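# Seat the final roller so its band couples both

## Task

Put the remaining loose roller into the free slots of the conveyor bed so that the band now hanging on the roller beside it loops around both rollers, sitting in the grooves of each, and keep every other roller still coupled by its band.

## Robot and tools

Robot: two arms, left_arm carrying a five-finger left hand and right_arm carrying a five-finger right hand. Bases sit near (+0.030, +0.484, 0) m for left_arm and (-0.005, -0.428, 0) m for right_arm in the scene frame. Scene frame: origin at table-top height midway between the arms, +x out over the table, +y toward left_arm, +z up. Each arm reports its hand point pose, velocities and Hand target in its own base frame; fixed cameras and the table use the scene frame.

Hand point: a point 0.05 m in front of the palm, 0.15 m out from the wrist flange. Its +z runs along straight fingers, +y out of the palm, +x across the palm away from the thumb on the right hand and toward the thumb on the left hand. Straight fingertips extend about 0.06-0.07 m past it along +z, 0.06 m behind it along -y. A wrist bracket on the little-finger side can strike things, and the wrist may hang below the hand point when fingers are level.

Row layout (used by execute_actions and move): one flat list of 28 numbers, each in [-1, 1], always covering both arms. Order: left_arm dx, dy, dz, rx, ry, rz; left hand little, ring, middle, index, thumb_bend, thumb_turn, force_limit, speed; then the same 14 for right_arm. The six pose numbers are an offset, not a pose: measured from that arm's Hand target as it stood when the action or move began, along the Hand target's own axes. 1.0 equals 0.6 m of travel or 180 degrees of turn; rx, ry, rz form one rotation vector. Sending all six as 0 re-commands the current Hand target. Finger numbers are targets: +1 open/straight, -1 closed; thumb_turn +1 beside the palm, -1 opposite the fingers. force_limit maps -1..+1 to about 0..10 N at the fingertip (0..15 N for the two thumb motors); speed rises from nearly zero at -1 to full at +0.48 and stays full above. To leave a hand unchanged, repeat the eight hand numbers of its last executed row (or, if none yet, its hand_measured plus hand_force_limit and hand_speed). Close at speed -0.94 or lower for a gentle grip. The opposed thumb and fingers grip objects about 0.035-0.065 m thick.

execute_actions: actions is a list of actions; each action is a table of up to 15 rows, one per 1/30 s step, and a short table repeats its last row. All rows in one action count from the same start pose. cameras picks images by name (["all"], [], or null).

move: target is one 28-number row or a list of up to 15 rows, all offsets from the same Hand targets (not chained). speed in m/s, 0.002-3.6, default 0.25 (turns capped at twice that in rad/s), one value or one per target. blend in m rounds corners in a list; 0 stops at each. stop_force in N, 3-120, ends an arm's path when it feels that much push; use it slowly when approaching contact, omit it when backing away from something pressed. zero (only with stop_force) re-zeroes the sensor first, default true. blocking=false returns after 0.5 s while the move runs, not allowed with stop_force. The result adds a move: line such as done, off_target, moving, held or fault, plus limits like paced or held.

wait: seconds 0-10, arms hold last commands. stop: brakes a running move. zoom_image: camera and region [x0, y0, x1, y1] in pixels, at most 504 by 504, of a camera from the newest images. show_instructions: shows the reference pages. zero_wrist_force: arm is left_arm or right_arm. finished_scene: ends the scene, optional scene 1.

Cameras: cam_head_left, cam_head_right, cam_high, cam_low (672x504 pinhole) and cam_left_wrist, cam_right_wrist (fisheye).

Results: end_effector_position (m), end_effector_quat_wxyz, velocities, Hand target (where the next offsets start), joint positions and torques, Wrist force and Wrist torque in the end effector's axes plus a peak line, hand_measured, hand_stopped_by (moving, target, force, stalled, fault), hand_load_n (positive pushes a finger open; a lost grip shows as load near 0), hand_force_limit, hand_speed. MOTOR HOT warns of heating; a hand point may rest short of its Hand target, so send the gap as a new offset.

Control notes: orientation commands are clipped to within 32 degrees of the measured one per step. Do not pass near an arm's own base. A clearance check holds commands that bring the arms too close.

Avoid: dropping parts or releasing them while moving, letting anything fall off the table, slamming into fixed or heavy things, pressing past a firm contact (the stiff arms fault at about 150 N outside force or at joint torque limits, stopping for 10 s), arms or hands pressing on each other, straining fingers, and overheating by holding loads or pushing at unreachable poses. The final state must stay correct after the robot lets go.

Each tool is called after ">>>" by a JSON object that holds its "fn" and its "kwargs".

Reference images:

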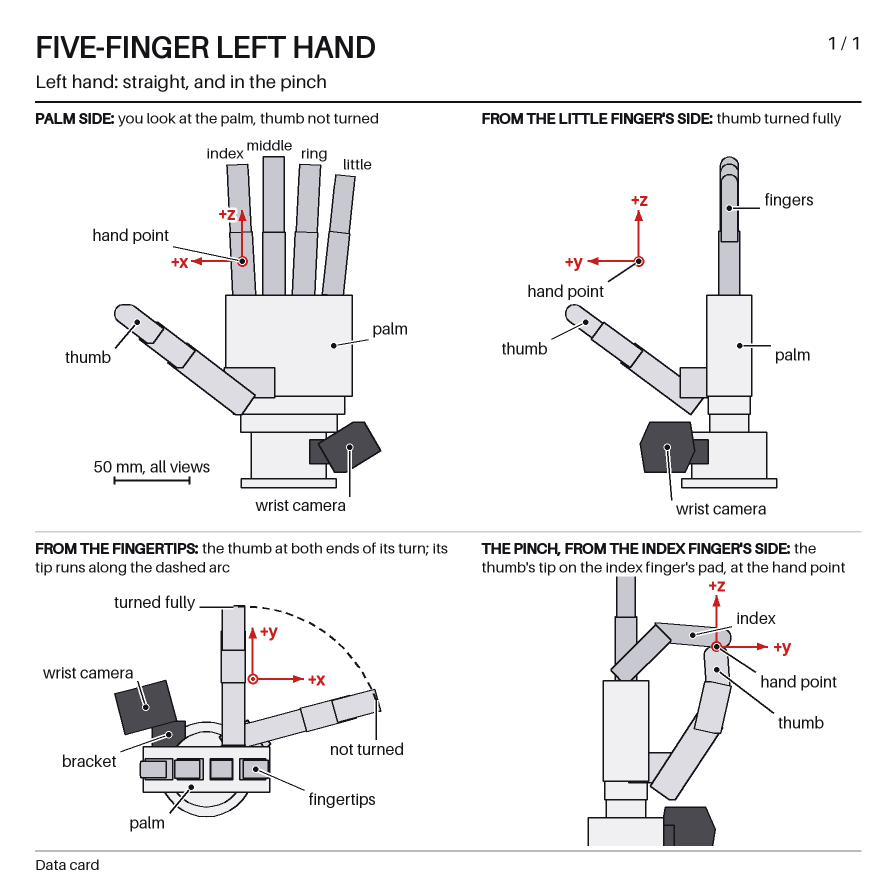

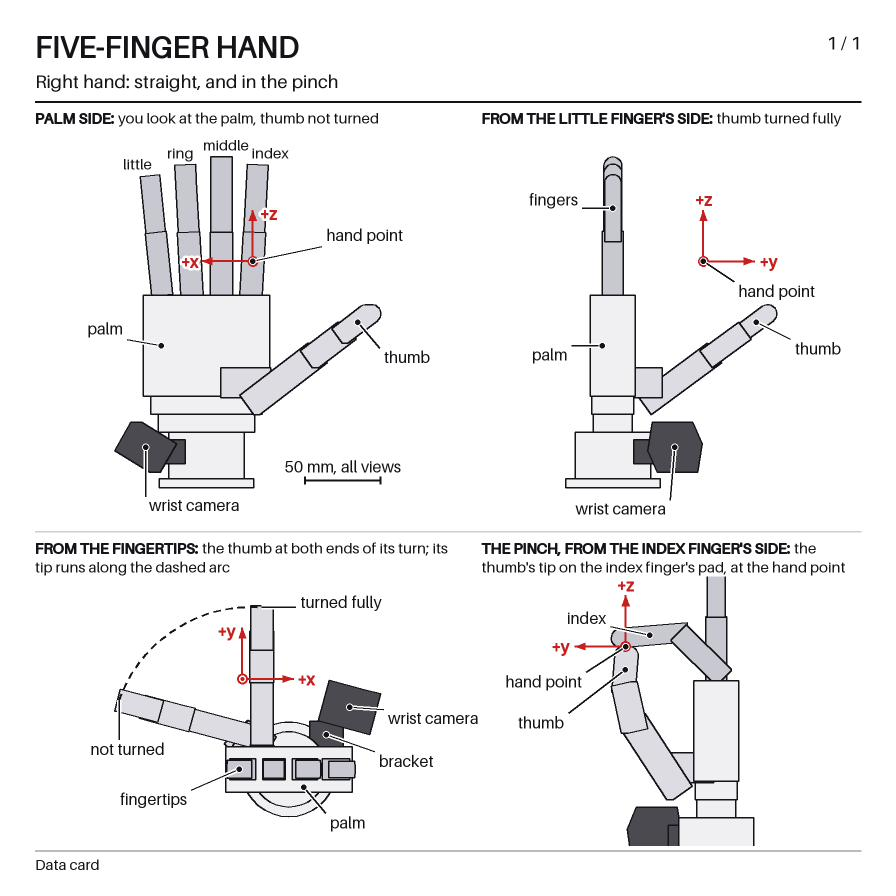

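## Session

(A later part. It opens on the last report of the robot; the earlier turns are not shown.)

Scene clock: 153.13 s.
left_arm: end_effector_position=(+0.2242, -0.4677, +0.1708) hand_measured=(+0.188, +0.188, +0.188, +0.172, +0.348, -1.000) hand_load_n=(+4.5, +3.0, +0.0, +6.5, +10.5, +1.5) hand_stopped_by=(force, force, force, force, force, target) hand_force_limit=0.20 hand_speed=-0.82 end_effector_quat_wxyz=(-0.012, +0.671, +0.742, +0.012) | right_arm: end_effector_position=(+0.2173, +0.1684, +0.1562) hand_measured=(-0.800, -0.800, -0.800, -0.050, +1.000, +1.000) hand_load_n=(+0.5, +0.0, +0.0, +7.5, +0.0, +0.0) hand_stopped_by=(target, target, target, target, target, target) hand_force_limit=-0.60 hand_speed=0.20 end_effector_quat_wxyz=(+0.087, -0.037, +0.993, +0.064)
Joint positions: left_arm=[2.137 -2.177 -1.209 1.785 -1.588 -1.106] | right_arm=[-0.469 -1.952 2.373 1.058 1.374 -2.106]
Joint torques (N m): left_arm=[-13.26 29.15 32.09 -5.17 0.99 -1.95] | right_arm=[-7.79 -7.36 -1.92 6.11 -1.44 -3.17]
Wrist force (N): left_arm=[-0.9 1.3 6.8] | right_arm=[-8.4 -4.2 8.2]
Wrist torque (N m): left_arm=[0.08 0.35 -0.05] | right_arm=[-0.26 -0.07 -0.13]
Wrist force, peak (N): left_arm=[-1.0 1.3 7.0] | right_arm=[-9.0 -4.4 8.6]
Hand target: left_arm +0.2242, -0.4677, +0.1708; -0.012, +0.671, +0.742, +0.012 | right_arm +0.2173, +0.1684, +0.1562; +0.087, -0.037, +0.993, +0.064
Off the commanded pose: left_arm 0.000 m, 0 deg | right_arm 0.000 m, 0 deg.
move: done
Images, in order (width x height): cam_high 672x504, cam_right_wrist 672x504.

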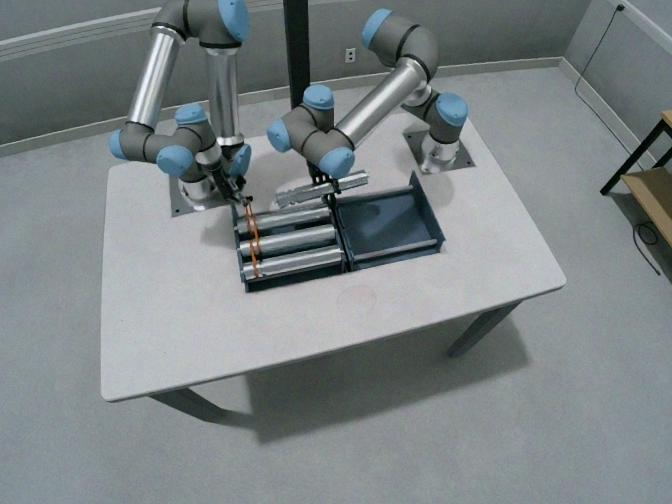

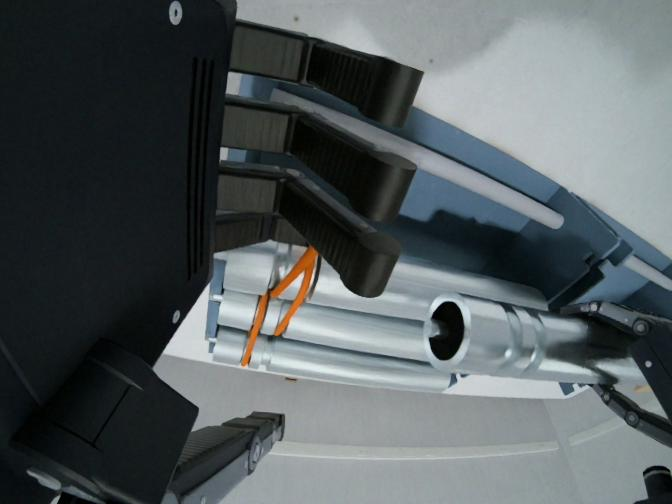

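>>> {"fn": "move", "kwargs": {"target": [0,0,0,0,0,0,-0.6,-0.6,-0.6,-0.6,-0.6,-1,0.2,-0.82, 0,0,0,0,0,0,-0.8,-0.8,0,-0.05,1,1,-0.6,0.2], "speed": 0.06, "cameras": ["all"]}}

>>> {"fn": "zoom_image", "kwargs": {"camera": "cam_low", "region": [150, 160, 280, 250]}}

>>> {"fn": "zoom_image", "kwargs": {"camera": "cam_right_wrist", "region": [195, 200, 395, 370]}}

>>> {"fn": "zoom_image", "kwargs": {"camera": "cam_high", "region": [220, 180, 300, 240]}}

Scene clock: 155.33 s.
left_arm: end_effector_position=(+0.2242, -0.4677, +0.1708) hand_measured=(+0.188, +0.188, +0.188, +0.172, +0.348, -1.000) hand_load_n=(+4.0, +3.0, +0.0, +6.5, +10.5, +1.5) hand_stopped_by=(force, force, force, force, force, target) hand_force_limit=0.20 hand_speed=-0.82 end_effector_quat_wxyz=(-0.012, +0.671, +0.742, +0.012) | right_arm: end_effector_position=(+0.2173, +0.1684, +0.1562) hand_measured=(-0.800, -0.800, +0.000, -0.050, +1.000, +1.000) hand_load_n=(+0.0, +0.0, +0.0, +8.0, +0.0, +0.0) hand_stopped_by=(target, target, target, target, target, target) hand_force_limit=-0.60 hand_speed=0.20 end_effector_quat_wxyz=(+0.087, -0.037, +0.993, +0.064)
Joint positions: left_arm=[2.137 -2.177 -1.209 1.785 -1.588 -1.106] | right_arm=[-0.469 -1.952 2.373 1.058 1.374 -2.106]
Joint torques (N m): left_arm=[-13.5 29.71 31.74 -5.31 -1.29 -2.01] | right_arm=[-8.11 -7.15 -3.43 5.81 -1.17 -3.22]
Wrist force (N): left_arm=[-0.6 1.4 6.5] | right_arm=[-8.6 -3.8 8.1]
Wrist torque (N m): left_arm=[0.11 0.31 -0.03] | right_arm=[-0.20 -0.04 -0.14]
Wrist force, peak (N): left_arm=[-1.1 1.4 7.0] | right_arm=[-8.7 -4.5 8.2]
Hand target: left_arm +0.2242, -0.4677, +0.1708; -0.012, +0.671, +0.742, +0.012 | right_arm +0.2173, +0.1684, +0.1562; +0.087, -0.037, +0.993, +0.064
Off the commanded pose: left_arm 0.000 m, 0 deg | right_arm 0.000 m, 0 deg.
move: done

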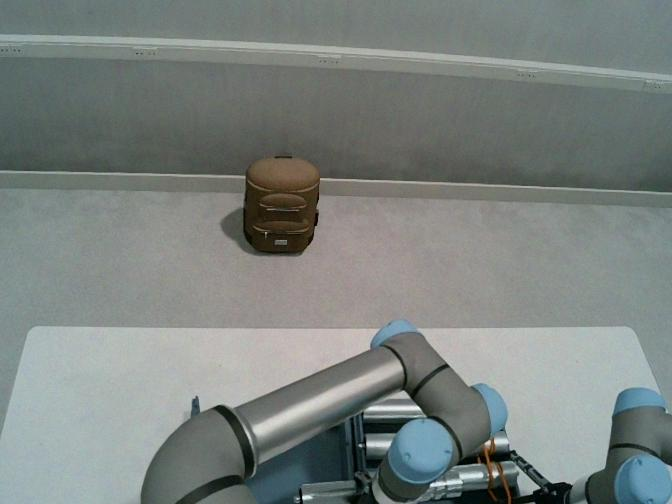

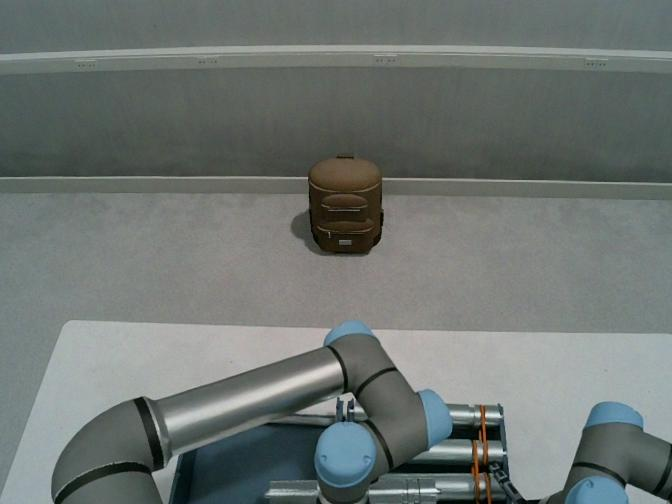

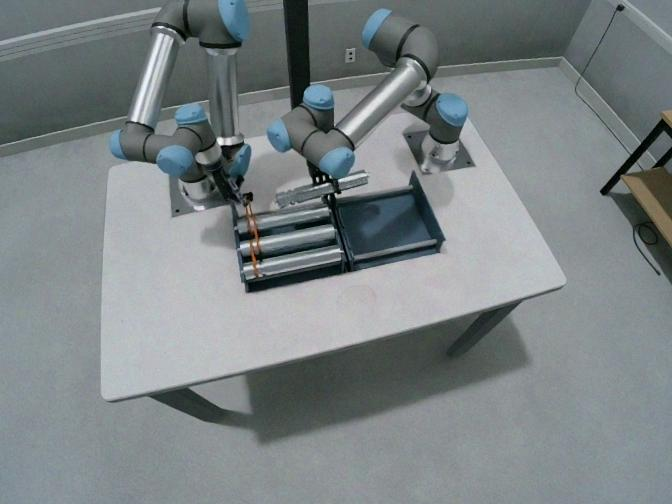

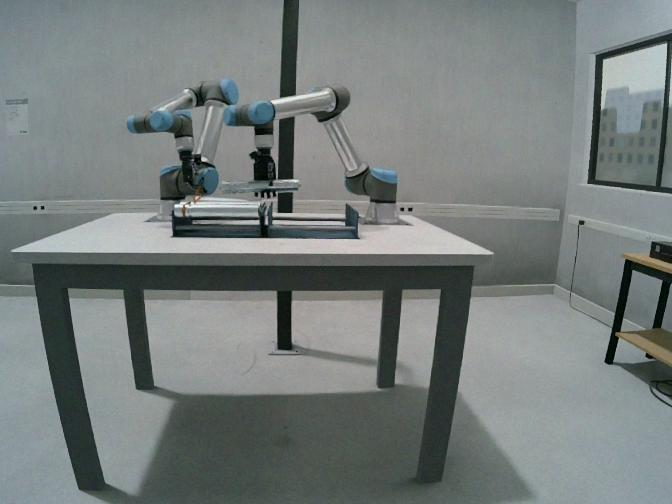

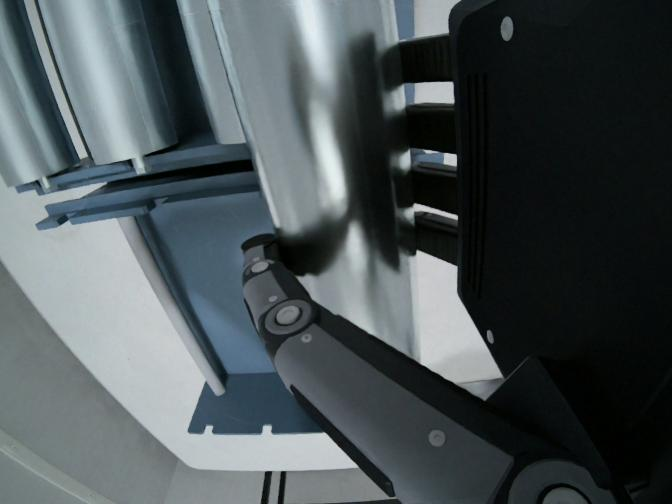

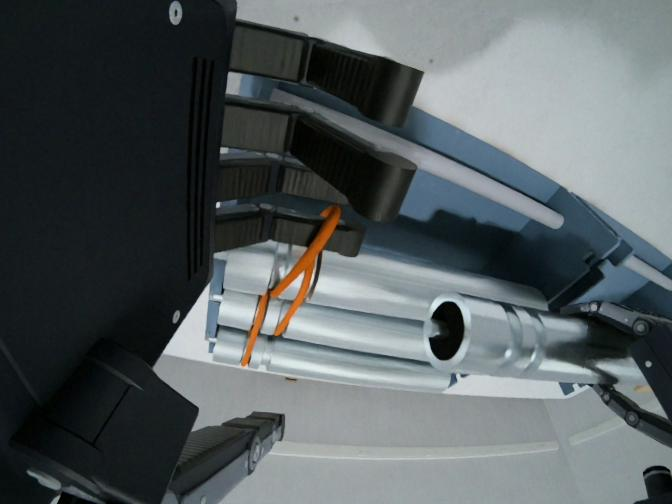

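Scaled by 3.877 from the camera's 672x504 image, which has a finer 960x720 frame.

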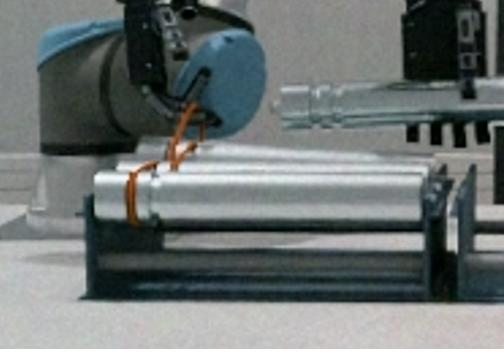

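Scaled by 2.520 from the camera's 672x504 image, which has a finer 960x720 frame.

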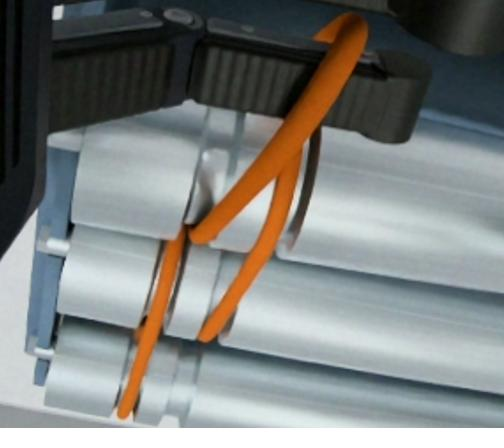

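Scaled by 6.300 from the camera's 672x504 image, which has a finer 960x720 frame.

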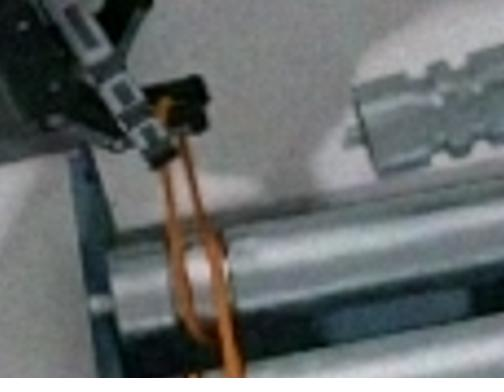

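>>> {"fn": "zoom_image", "kwargs": {"camera": "cam_head_left", "region": [450, 424, 550, 504]}}

>>> {"fn": "zoom_image", "kwargs": {"camera": "cam_head_right", "region": [440, 424, 540, 504]}}

>>> {"fn": "zoom_image", "kwargs": {"camera": "cam_low", "region": [165, 170, 225, 220]}}

>>> {"fn": "zoom_image", "kwargs": {"camera": "cam_right_wrist", "region": [260, 190, 370, 300]}}

Scaled by 5.040 from the camera's 672x504 image, which has a finer 960x720 frame.

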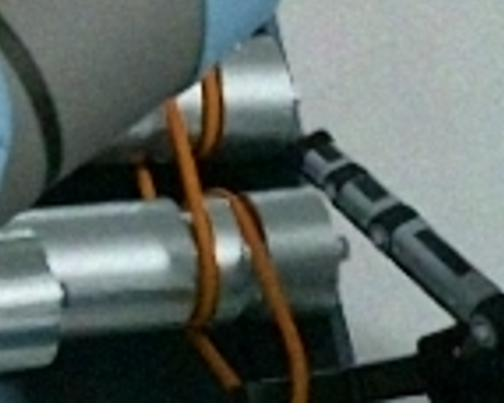

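Scaled by 5.040 from the camera's 672x504 image, which has a finer 960x720 frame.

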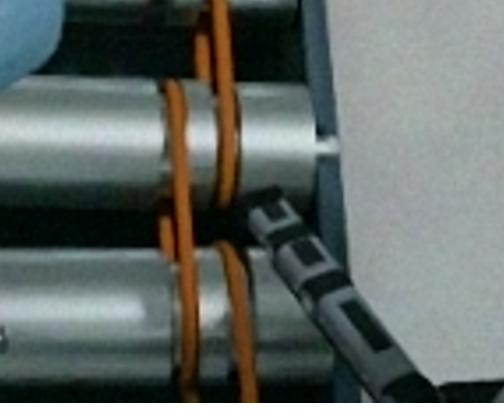

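Scaled by 8.400 from the camera's 672x504 image, which has a finer 960x720 frame.

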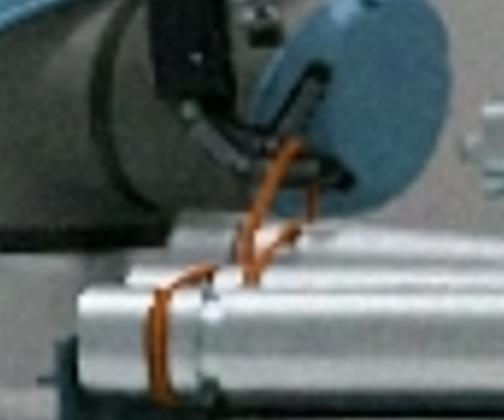

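Scaled by 4.582 from the camera's 672x504 image, which has a finer 960x720 frame.

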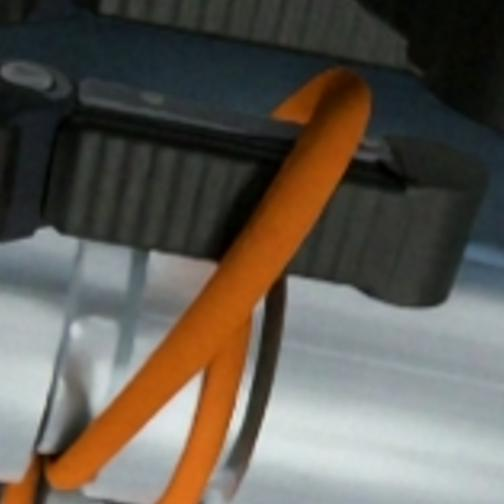

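>>> {"fn": "move", "kwargs": {"target": [0,0,0,0,0,0,-0.6,-0.6,-0.6,-0.6,-0.6,-1,0.2,-0.82, 0.00178,-0.0012,0.00975,0,0,0,-0.8,-0.8,0,-0.05,1,1,-0.6,0.2], "speed": 0.03, "cameras": ["cam_right_wrist","cam_head_left"]}}

>>> {"fn": "zoom_image", "kwargs": {"camera": "cam_right_wrist", "region": [195, 200, 395, 370]}}

>>> {"fn": "zoom_image", "kwargs": {"camera": "cam_head_left", "region": [450, 424, 550, 504]}}

Scene clock: 159.23 s.
left_arm: end_effector_position=(+0.2242, -0.4677, +0.1708) hand_measured=(+0.188, +0.188, +0.188, +0.172, +0.348, -1.000) hand_load_n=(+4.0, +2.5, +0.0, +6.5, +10.5, +1.5) hand_stopped_by=(force, force, force, force, force, target) hand_force_limit=0.20 hand_speed=-0.82 end_effector_quat_wxyz=(-0.012, +0.671, +0.742, +0.012) | right_arm: end_effector_position=(+0.2173, +0.1684, +0.1502) hand_measured=(-0.800, -0.800, +0.000, -0.050, +1.000, +1.000) hand_load_n=(+0.0, +0.0, +0.0, +5.0, +0.0, +0.0) hand_stopped_by=(target, target, target, target, target, target) hand_force_limit=-0.60 hand_speed=0.20 end_effector_quat_wxyz=(+0.087, -0.037, +0.993, +0.064)
Joint positions: left_arm=[2.137 -2.177 -1.209 1.785 -1.588 -1.106] | right_arm=[-0.469 -1.944 2.385 1.038 1.374 -2.106]
Joint torques (N m): left_arm=[-13.53 30.36 31.61 -5.23 -2.47 -2.18] | right_arm=[2.57 5.64 -2.22 2.38 -1.19 -0.75]
Wrist force (N): left_arm=[-1.0 1.2 6.6] | right_arm=[-6.0 -3.4 5.8]
Wrist torque (N m): left_arm=[0.07 0.37 -0.05] | right_arm=[-0.22 -0.07 -0.08]
Wrist force, peak (N): left_arm=[-0.8 1.1 7.1] | right_arm=[-8.9 -4.3 8.3]
Hand target: left_arm +0.2242, -0.4677, +0.1708; -0.012, +0.671, +0.742, +0.012 | right_arm +0.2173, +0.1684, +0.1502; +0.087, -0.037, +0.993, +0.064
Off the commanded pose: left_arm 0.000 m, 0 deg | right_arm 0.000 m, 0 deg.
move: done
Images, in order (width x height): cam_head_left 672x504, cam_right_wrist 672x504.

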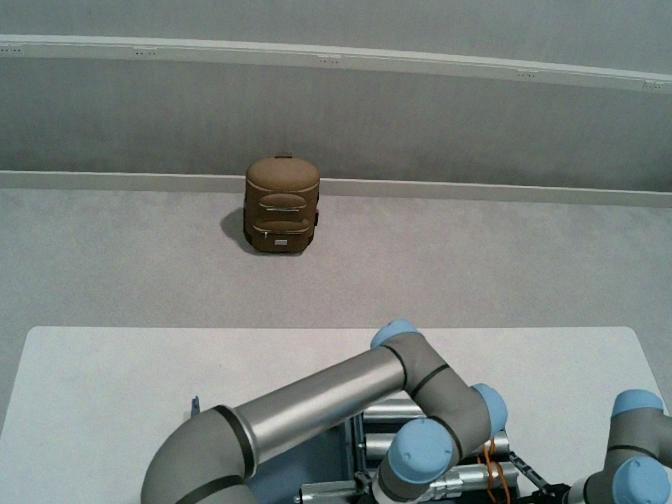

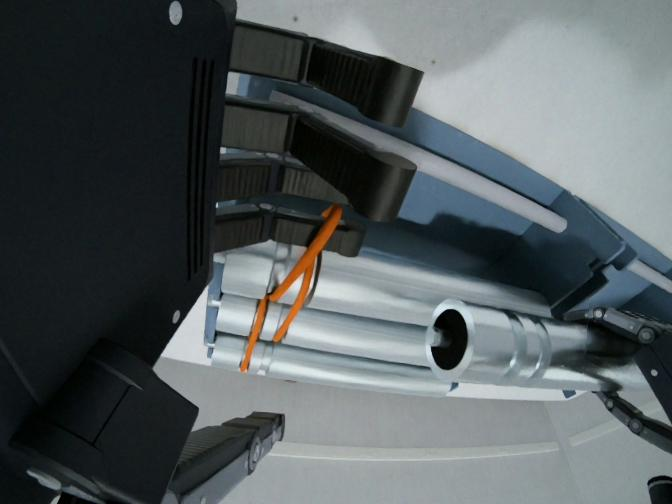

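Scaled by 2.520 from the camera's 672x504 image, which has a finer 960x720 frame.

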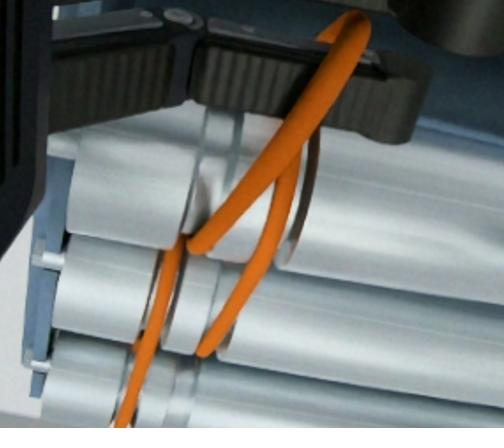

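Scaled by 5.040 from the camera's 672x504 image, which has a finer 960x720 frame.

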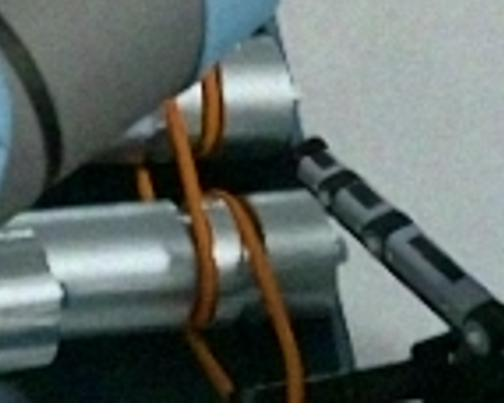

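>>> {"fn": "zoom_image", "kwargs": {"camera": "cam_right_wrist", "region": [200, 240, 290, 310]}}

Scaled by 5.600 from the camera's 672x504 image, which has a finer 960x720 frame.

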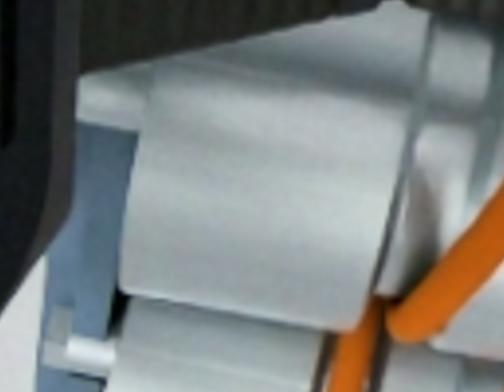

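>>> {"fn": "move", "kwargs": {"target": [0,0,0,0,0,0,-0.6,-0.6,-0.6,-0.6,-0.6,-1,0.2,-0.82, -0.0119,-0.00225,0.0087,0,0,0,-0.8,-0.8,0,-0.05,1,1,-0.6,0.2], "speed": 0.02, "cameras": ["cam_right_wrist","cam_head_left","cam_low"]}}

>>> {"fn": "zoom_image", "kwargs": {"camera": "cam_right_wrist", "region": [200, 190, 400, 350]}}

>>> {"fn": "zoom_image", "kwargs": {"camera": "cam_head_left", "region": [450, 424, 550, 504]}}

>>> {"fn": "zoom_image", "kwargs": {"camera": "cam_low", "region": [165, 170, 225, 220]}}

Scene clock: 162.30 s.
left_arm: end_effector_position=(+0.2242, -0.4677, +0.1708) hand_measured=(+0.188, +0.188, +0.188, +0.172, +0.348, -1.000) hand_load_n=(+4.0, +2.5, +0.5, +6.5, +10.5, +1.0) hand_stopped_by=(force, force, force, force, force, target) hand_force_limit=0.20 hand_speed=-0.82 end_effector_quat_wxyz=(-0.012, +0.671, +0.742, +0.012) | right_arm: end_effector_position=(+0.2253, +0.1682, +0.1462) hand_measured=(-0.800, -0.800, +0.000, -0.050, +1.000, +1.000) hand_load_n=(+0.0, +0.0, +0.0, +1.5, +0.0, +0.0) hand_stopped_by=(target, target, target, target, target, target) hand_force_limit=-0.60 hand_speed=0.20 end_effector_quat_wxyz=(+0.087, -0.037, +0.993, +0.064)
Joint positions: left_arm=[2.137 -2.177 -1.209 1.785 -1.588 -1.106] | right_arm=[-0.438 -1.904 2.371 1.005 1.377 -2.074]
Joint torques (N m): left_arm=[-14.31 30.45 32.15 -5.18 -2.37 -1.98] | right_arm=[11.1 5.07 -29.05 1.47 1.44 2.66]
Wrist force (N): left_arm=[-0.8 1.3 6.9] | right_arm=[-2.3 -2.3 2.7]
Wrist torque (N m): left_arm=[0.08 0.36 -0.04] | right_arm=[-0.19 -0.01 -0.15]
Wrist force, peak (N): left_arm=[-1.0 1.2 7.2] | right_arm=[-6.3 -3.6 6.0]
Hand target: left_arm +0.2242, -0.4677, +0.1708; -0.012, +0.671, +0.742, +0.012 | right_arm +0.2253, +0.1682, +0.1462; +0.087, -0.037, +0.993, +0.064
Off the commanded pose: left_arm 0.000 m, 0 deg | right_arm 0.000 m, 0 deg.
move: done
Images, in order (width x height): cam_head_left 672x504, cam_low 672x504, cam_right_wrist 672x504.

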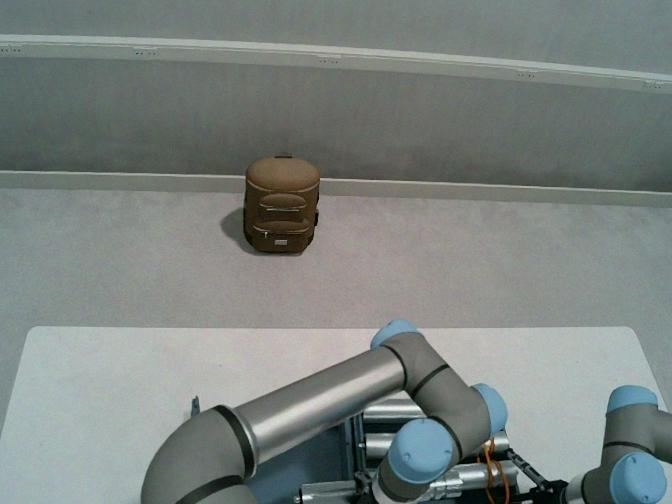

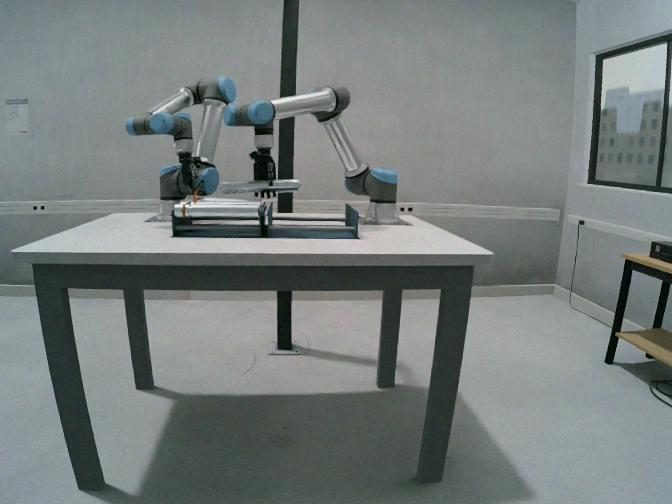

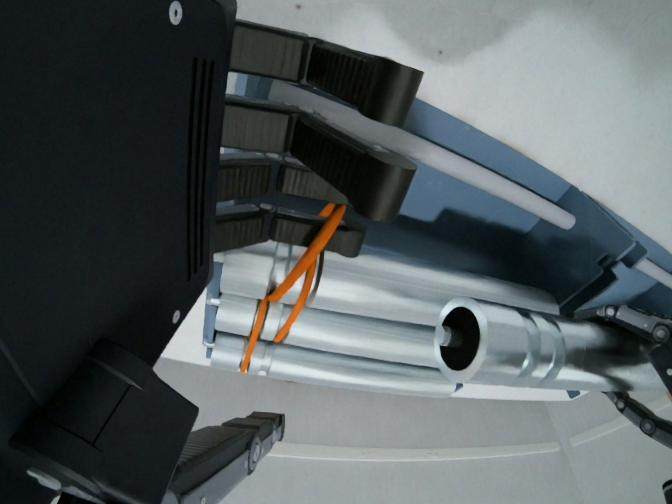

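Scaled by 2.520 from the camera's 672x504 image, which has a finer 960x720 frame.

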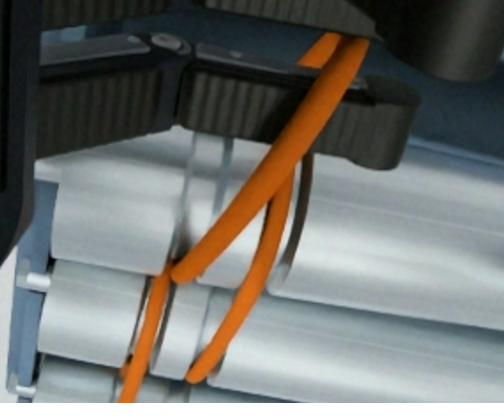

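Scaled by 5.040 from the camera's 672x504 image, which has a finer 960x720 frame.

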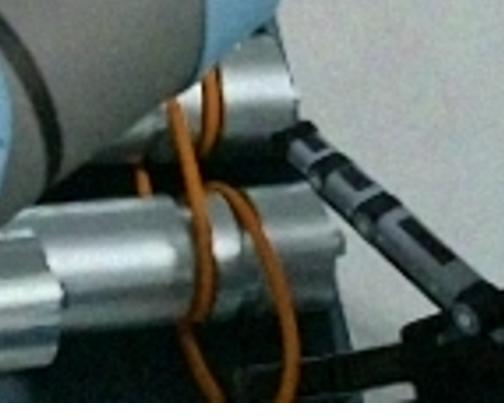

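Scaled by 8.400 from the camera's 672x504 image, which has a finer 960x720 frame.

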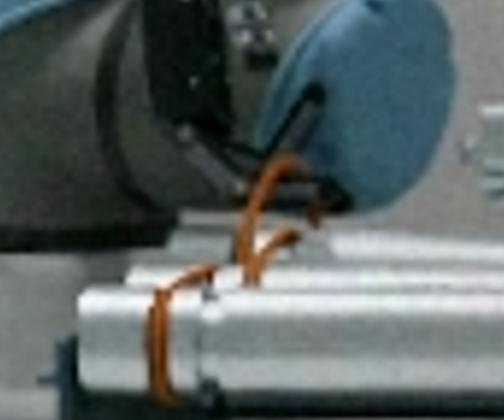

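>>> {"fn": "move", "kwargs": {"target": [0,0,0,0,0,0,-0.6,-0.6,-0.6,-0.6,-0.6,-1,0.2,-0.82, 0.0017,-0.0197,-0.00275,0,0,0,-0.8,-0.8,0,-0.05,1,1,-0.6,0.2], "speed": 0.02, "cameras": ["cam_right_wrist","cam_head_left","cam_low","cam_high"]}}

>>> {"fn": "zoom_image", "kwargs": {"camera": "cam_right_wrist", "region": [200, 190, 400, 350]}}

>>> {"fn": "zoom_image", "kwargs": {"camera": "cam_head_left", "region": [450, 424, 550, 504]}}

>>> {"fn": "zoom_image", "kwargs": {"camera": "cam_high", "region": [225, 180, 285, 240]}}

Scene clock: 163.97 s.
left_arm: end_effector_position=(+0.2242, -0.4677, +0.1708) hand_measured=(+0.188, +0.188, +0.188, +0.172, +0.348, -1.000) hand_load_n=(+4.0, +2.5, +0.0, +6.5, +10.5, +1.5) hand_stopped_by=(force, force, force, force, force, target) hand_force_limit=0.20 hand_speed=-0.82 end_effector_quat_wxyz=(-0.012, +0.671, +0.742, +0.012) | right_arm: end_effector_position=(+0.2251, +0.1563, +0.1462) hand_measured=(-0.800, -0.800, +0.000, -0.050, +1.000, +1.000) hand_load_n=(+0.0, +0.0, +0.0, +2.0, +0.0, +0.0) hand_stopped_by=(target, target, target, target, target, target) hand_force_limit=-0.60 hand_speed=0.20 end_effector_quat_wxyz=(+0.087, -0.037, +0.993, +0.064)
Joint positions: left_arm=[2.137 -2.177 -1.209 1.785 -1.588 -1.106] | right_arm=[-0.536 -1.924 2.388 1.028 1.368 -2.174]
Joint torques (N m): left_arm=[-13.22 29.78 32.4 -5.29 -2.38 -1.71] | right_arm=[-9.56 -7.55 -2.88 4.41 -1.75 -2.84]
Wrist force (N): left_arm=[-1.0 1.6 6.9] | right_arm=[-2.3 -2.1 2.5]
Wrist torque (N m): left_arm=[0.12 0.37 -0.06] | right_arm=[-0.17 -0.03 -0.03]
Wrist force, peak (N): left_arm=[-1.1 1.3 7.1] | right_arm=[-2.2 -2.4 3.1]
Hand target: left_arm +0.2242, -0.4677, +0.1708; -0.012, +0.671, +0.742, +0.012 | right_arm +0.2251, +0.1563, +0.1462; +0.087, -0.037, +0.993, +0.064
Off the commanded pose: left_arm 0.000 m, 0 deg | right_arm 0.000 m, 0 deg.
move: done
Images, in order (width x height): cam_head_left 672x504, cam_high 672x504, cam_low 672x504, cam_right_wrist 672x504.

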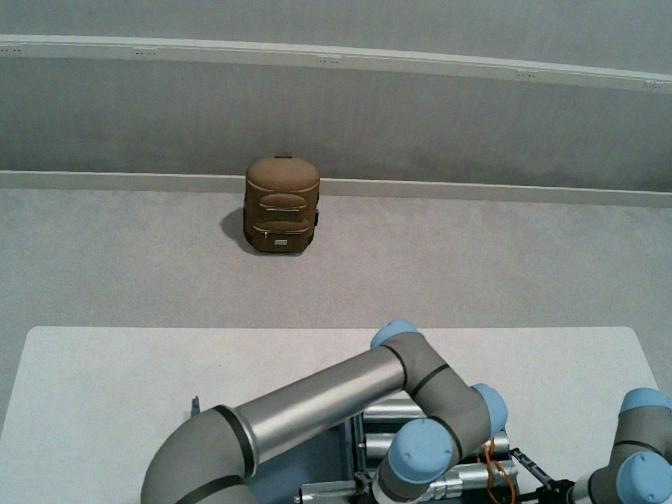

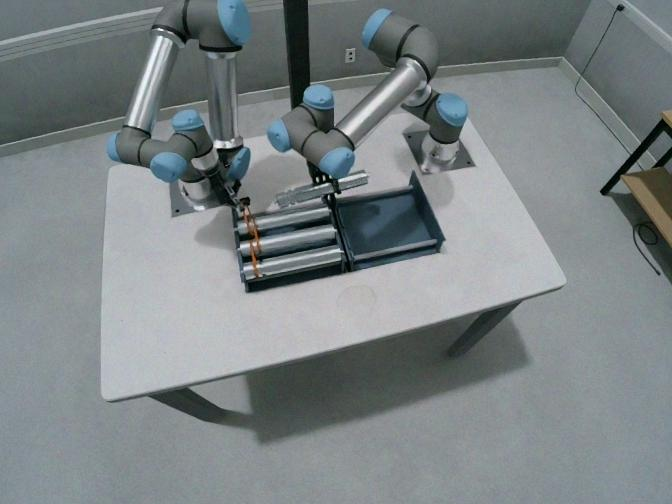

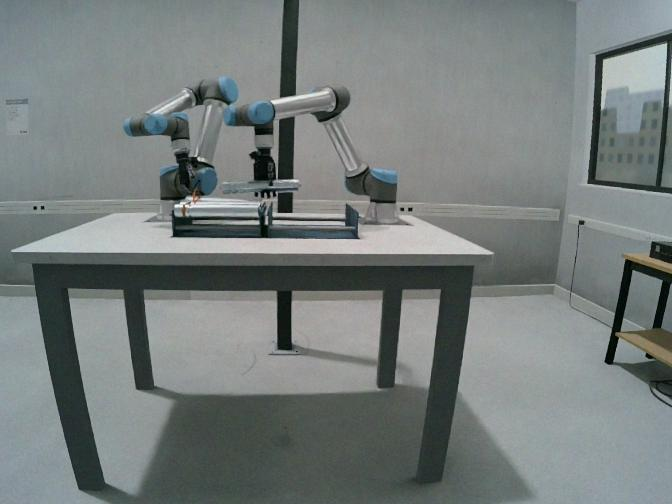

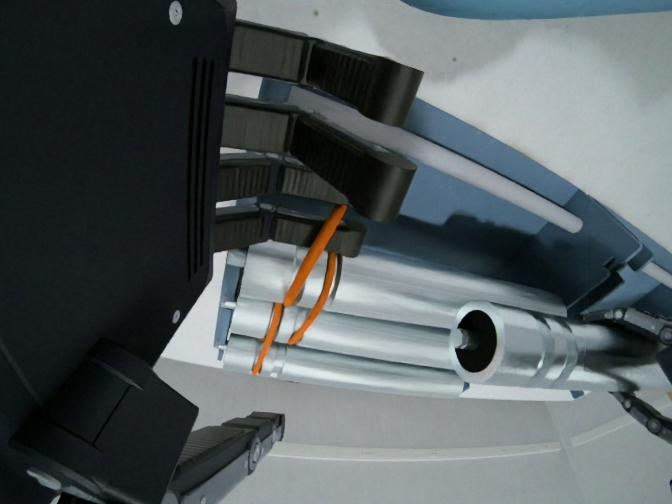

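Scaled by 2.520 from the camera's 672x504 image, which has a finer 960x720 frame.

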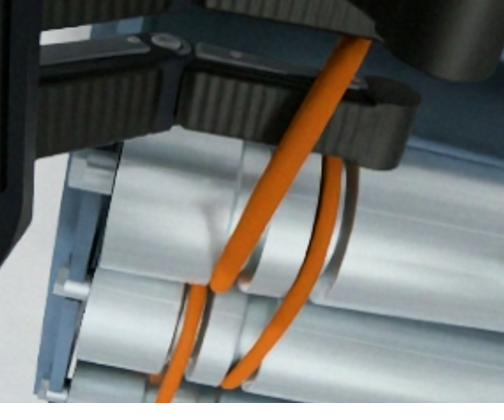

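Scaled by 5.040 from the camera's 672x504 image, which has a finer 960x720 frame.

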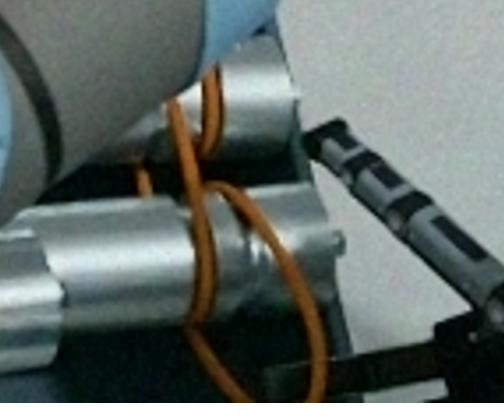

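Scaled by 8.400 from the camera's 672x504 image, which has a finer 960x720 frame.

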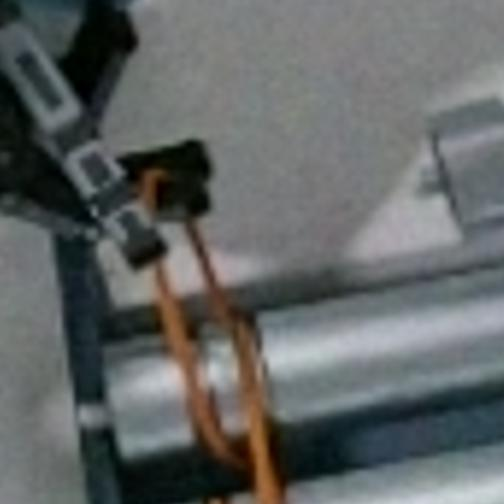

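>>> {"fn": "move", "kwargs": {"target": [[0,0,0,0,0,0,-0.6,-0.6,-0.6,-0.6,-0.6,-1,0.2,-0.82, -0.0151,-0.0028,0.0095,0,0,0,-0.8,-0.8,0,-0.05,1,1,-0.6,0.2],[0,0,0,0,0,0,-0.6,-0.6,-0.6,-0.6,-0.6,-1,0.2,-0.82, -0.0135,-0.0225,0.0067,0,0,0,-0.8,-0.8,0,-0.05,1,1,-0.6,0.2]], "speed": 0.02, "cameras": ["cam_right_wrist","cam_head_left","cam_high"]}}

>>> {"fn": "zoom_image", "kwargs": {"camera": "cam_right_wrist", "region": [200, 190, 400, 350]}}

>>> {"fn": "zoom_image", "kwargs": {"camera": "cam_head_left", "region": [450, 424, 550, 504]}}

>>> {"fn": "zoom_image", "kwargs": {"camera": "cam_high", "region": [225, 180, 285, 240]}}

Scene clock: 166.67 s.
left_arm: end_effector_position=(+0.2242, -0.4677, +0.1708) hand_measured=(+0.188, +0.188, +0.188, +0.172, +0.348, -1.000) hand_load_n=(+4.5, +3.0, +0.0, +6.5, +10.5, +1.5) hand_stopped_by=(force, force, force, force, force, target) hand_force_limit=0.20 hand_speed=-0.82 end_effector_quat_wxyz=(-0.012, +0.671, +0.742, +0.012) | right_arm: end_effector_position=(+0.2349, +0.1440, +0.1421) hand_measured=(-0.800, -0.800, +0.000, -0.050, +1.000, +1.000) hand_load_n=(+0.0, +0.0, +0.0, +0.5, +0.0, +0.0) hand_stopped_by=(target, target, target, target, target, target) hand_force_limit=-0.60 hand_speed=0.20 end_effector_quat_wxyz=(+0.087, -0.037, +0.993, +0.064)
Joint positions: left_arm=[2.137 -2.177 -1.209 1.785 -1.588 -1.106] | right_arm=[-0.584 -1.89 2.383 1.009 1.365 -2.223]
Joint torques (N m): left_arm=[-13.97 30.39 32.11 -5.35 -2.43 -2] | right_arm=[-10.93 -9.18 -2.18 4.08 -1.71 -3.35]
Wrist force (N): left_arm=[-0.7 1.4 6.6] | right_arm=[-1.1 -1.6 2.1]
Wrist torque (N m): left_arm=[0.10 0.34 -0.04] | right_arm=[-0.15 -0.05 0.00]
Wrist force, peak (N): left_arm=[-0.9 1.4 7.0] | right_arm=[-2.6 -2.1 3.0]
Hand target: left_arm +0.2242, -0.4677, +0.1708; -0.012, +0.671, +0.742, +0.012 | right_arm +0.2349, +0.1440, +0.1421; +0.087, -0.037, +0.993, +0.064
Off the commanded pose: left_arm 0.000 m, 0 deg | right_arm 0.000 m, 0 deg.
move: done
Images, in order (width x height): cam_head_left 672x504, cam_high 672x504, cam_right_wrist 672x504.

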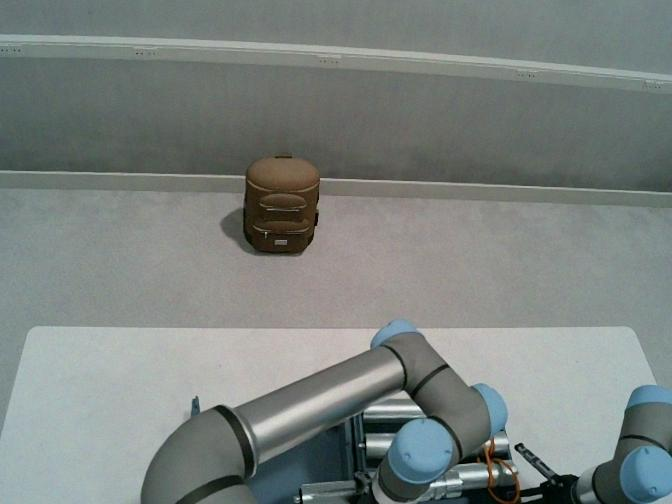

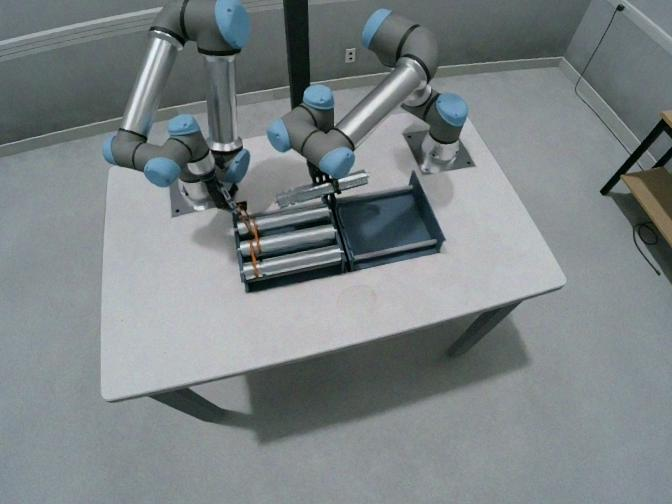

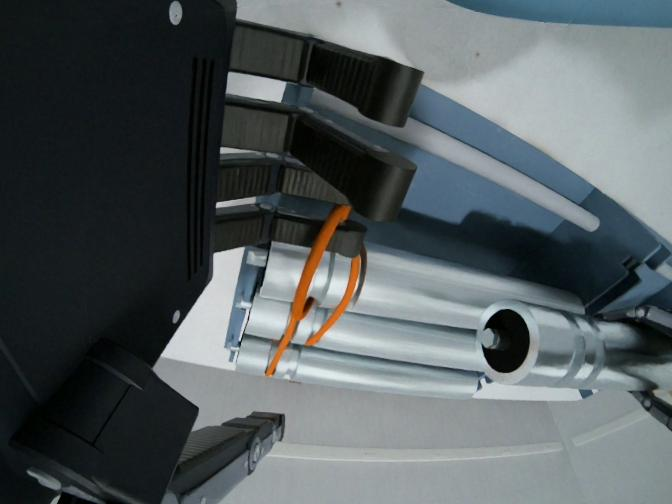

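Scaled by 2.520 from the camera's 672x504 image, which has a finer 960x720 frame.

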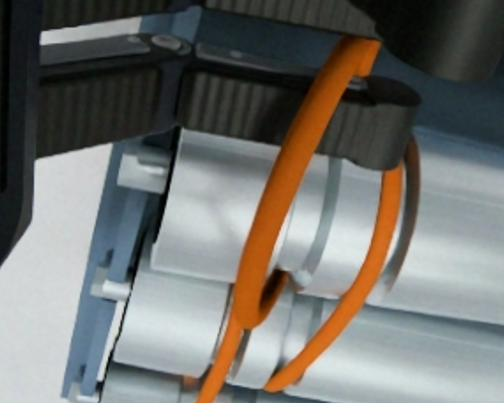

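Scaled by 5.040 from the camera's 672x504 image, which has a finer 960x720 frame.

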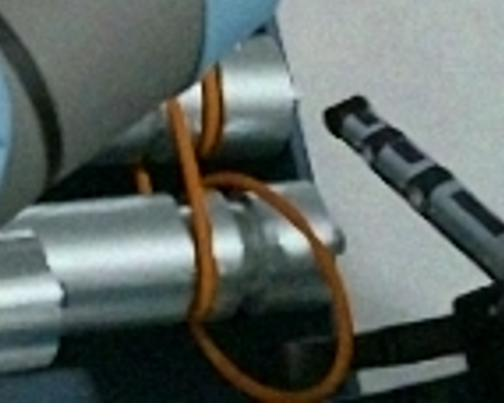

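Scaled by 8.400 from the camera's 672x504 image, which has a finer 960x720 frame.

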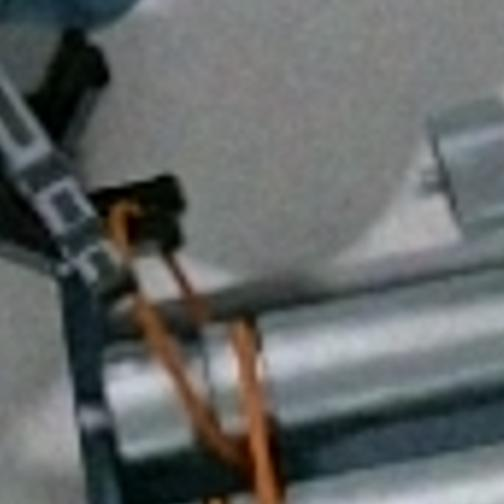

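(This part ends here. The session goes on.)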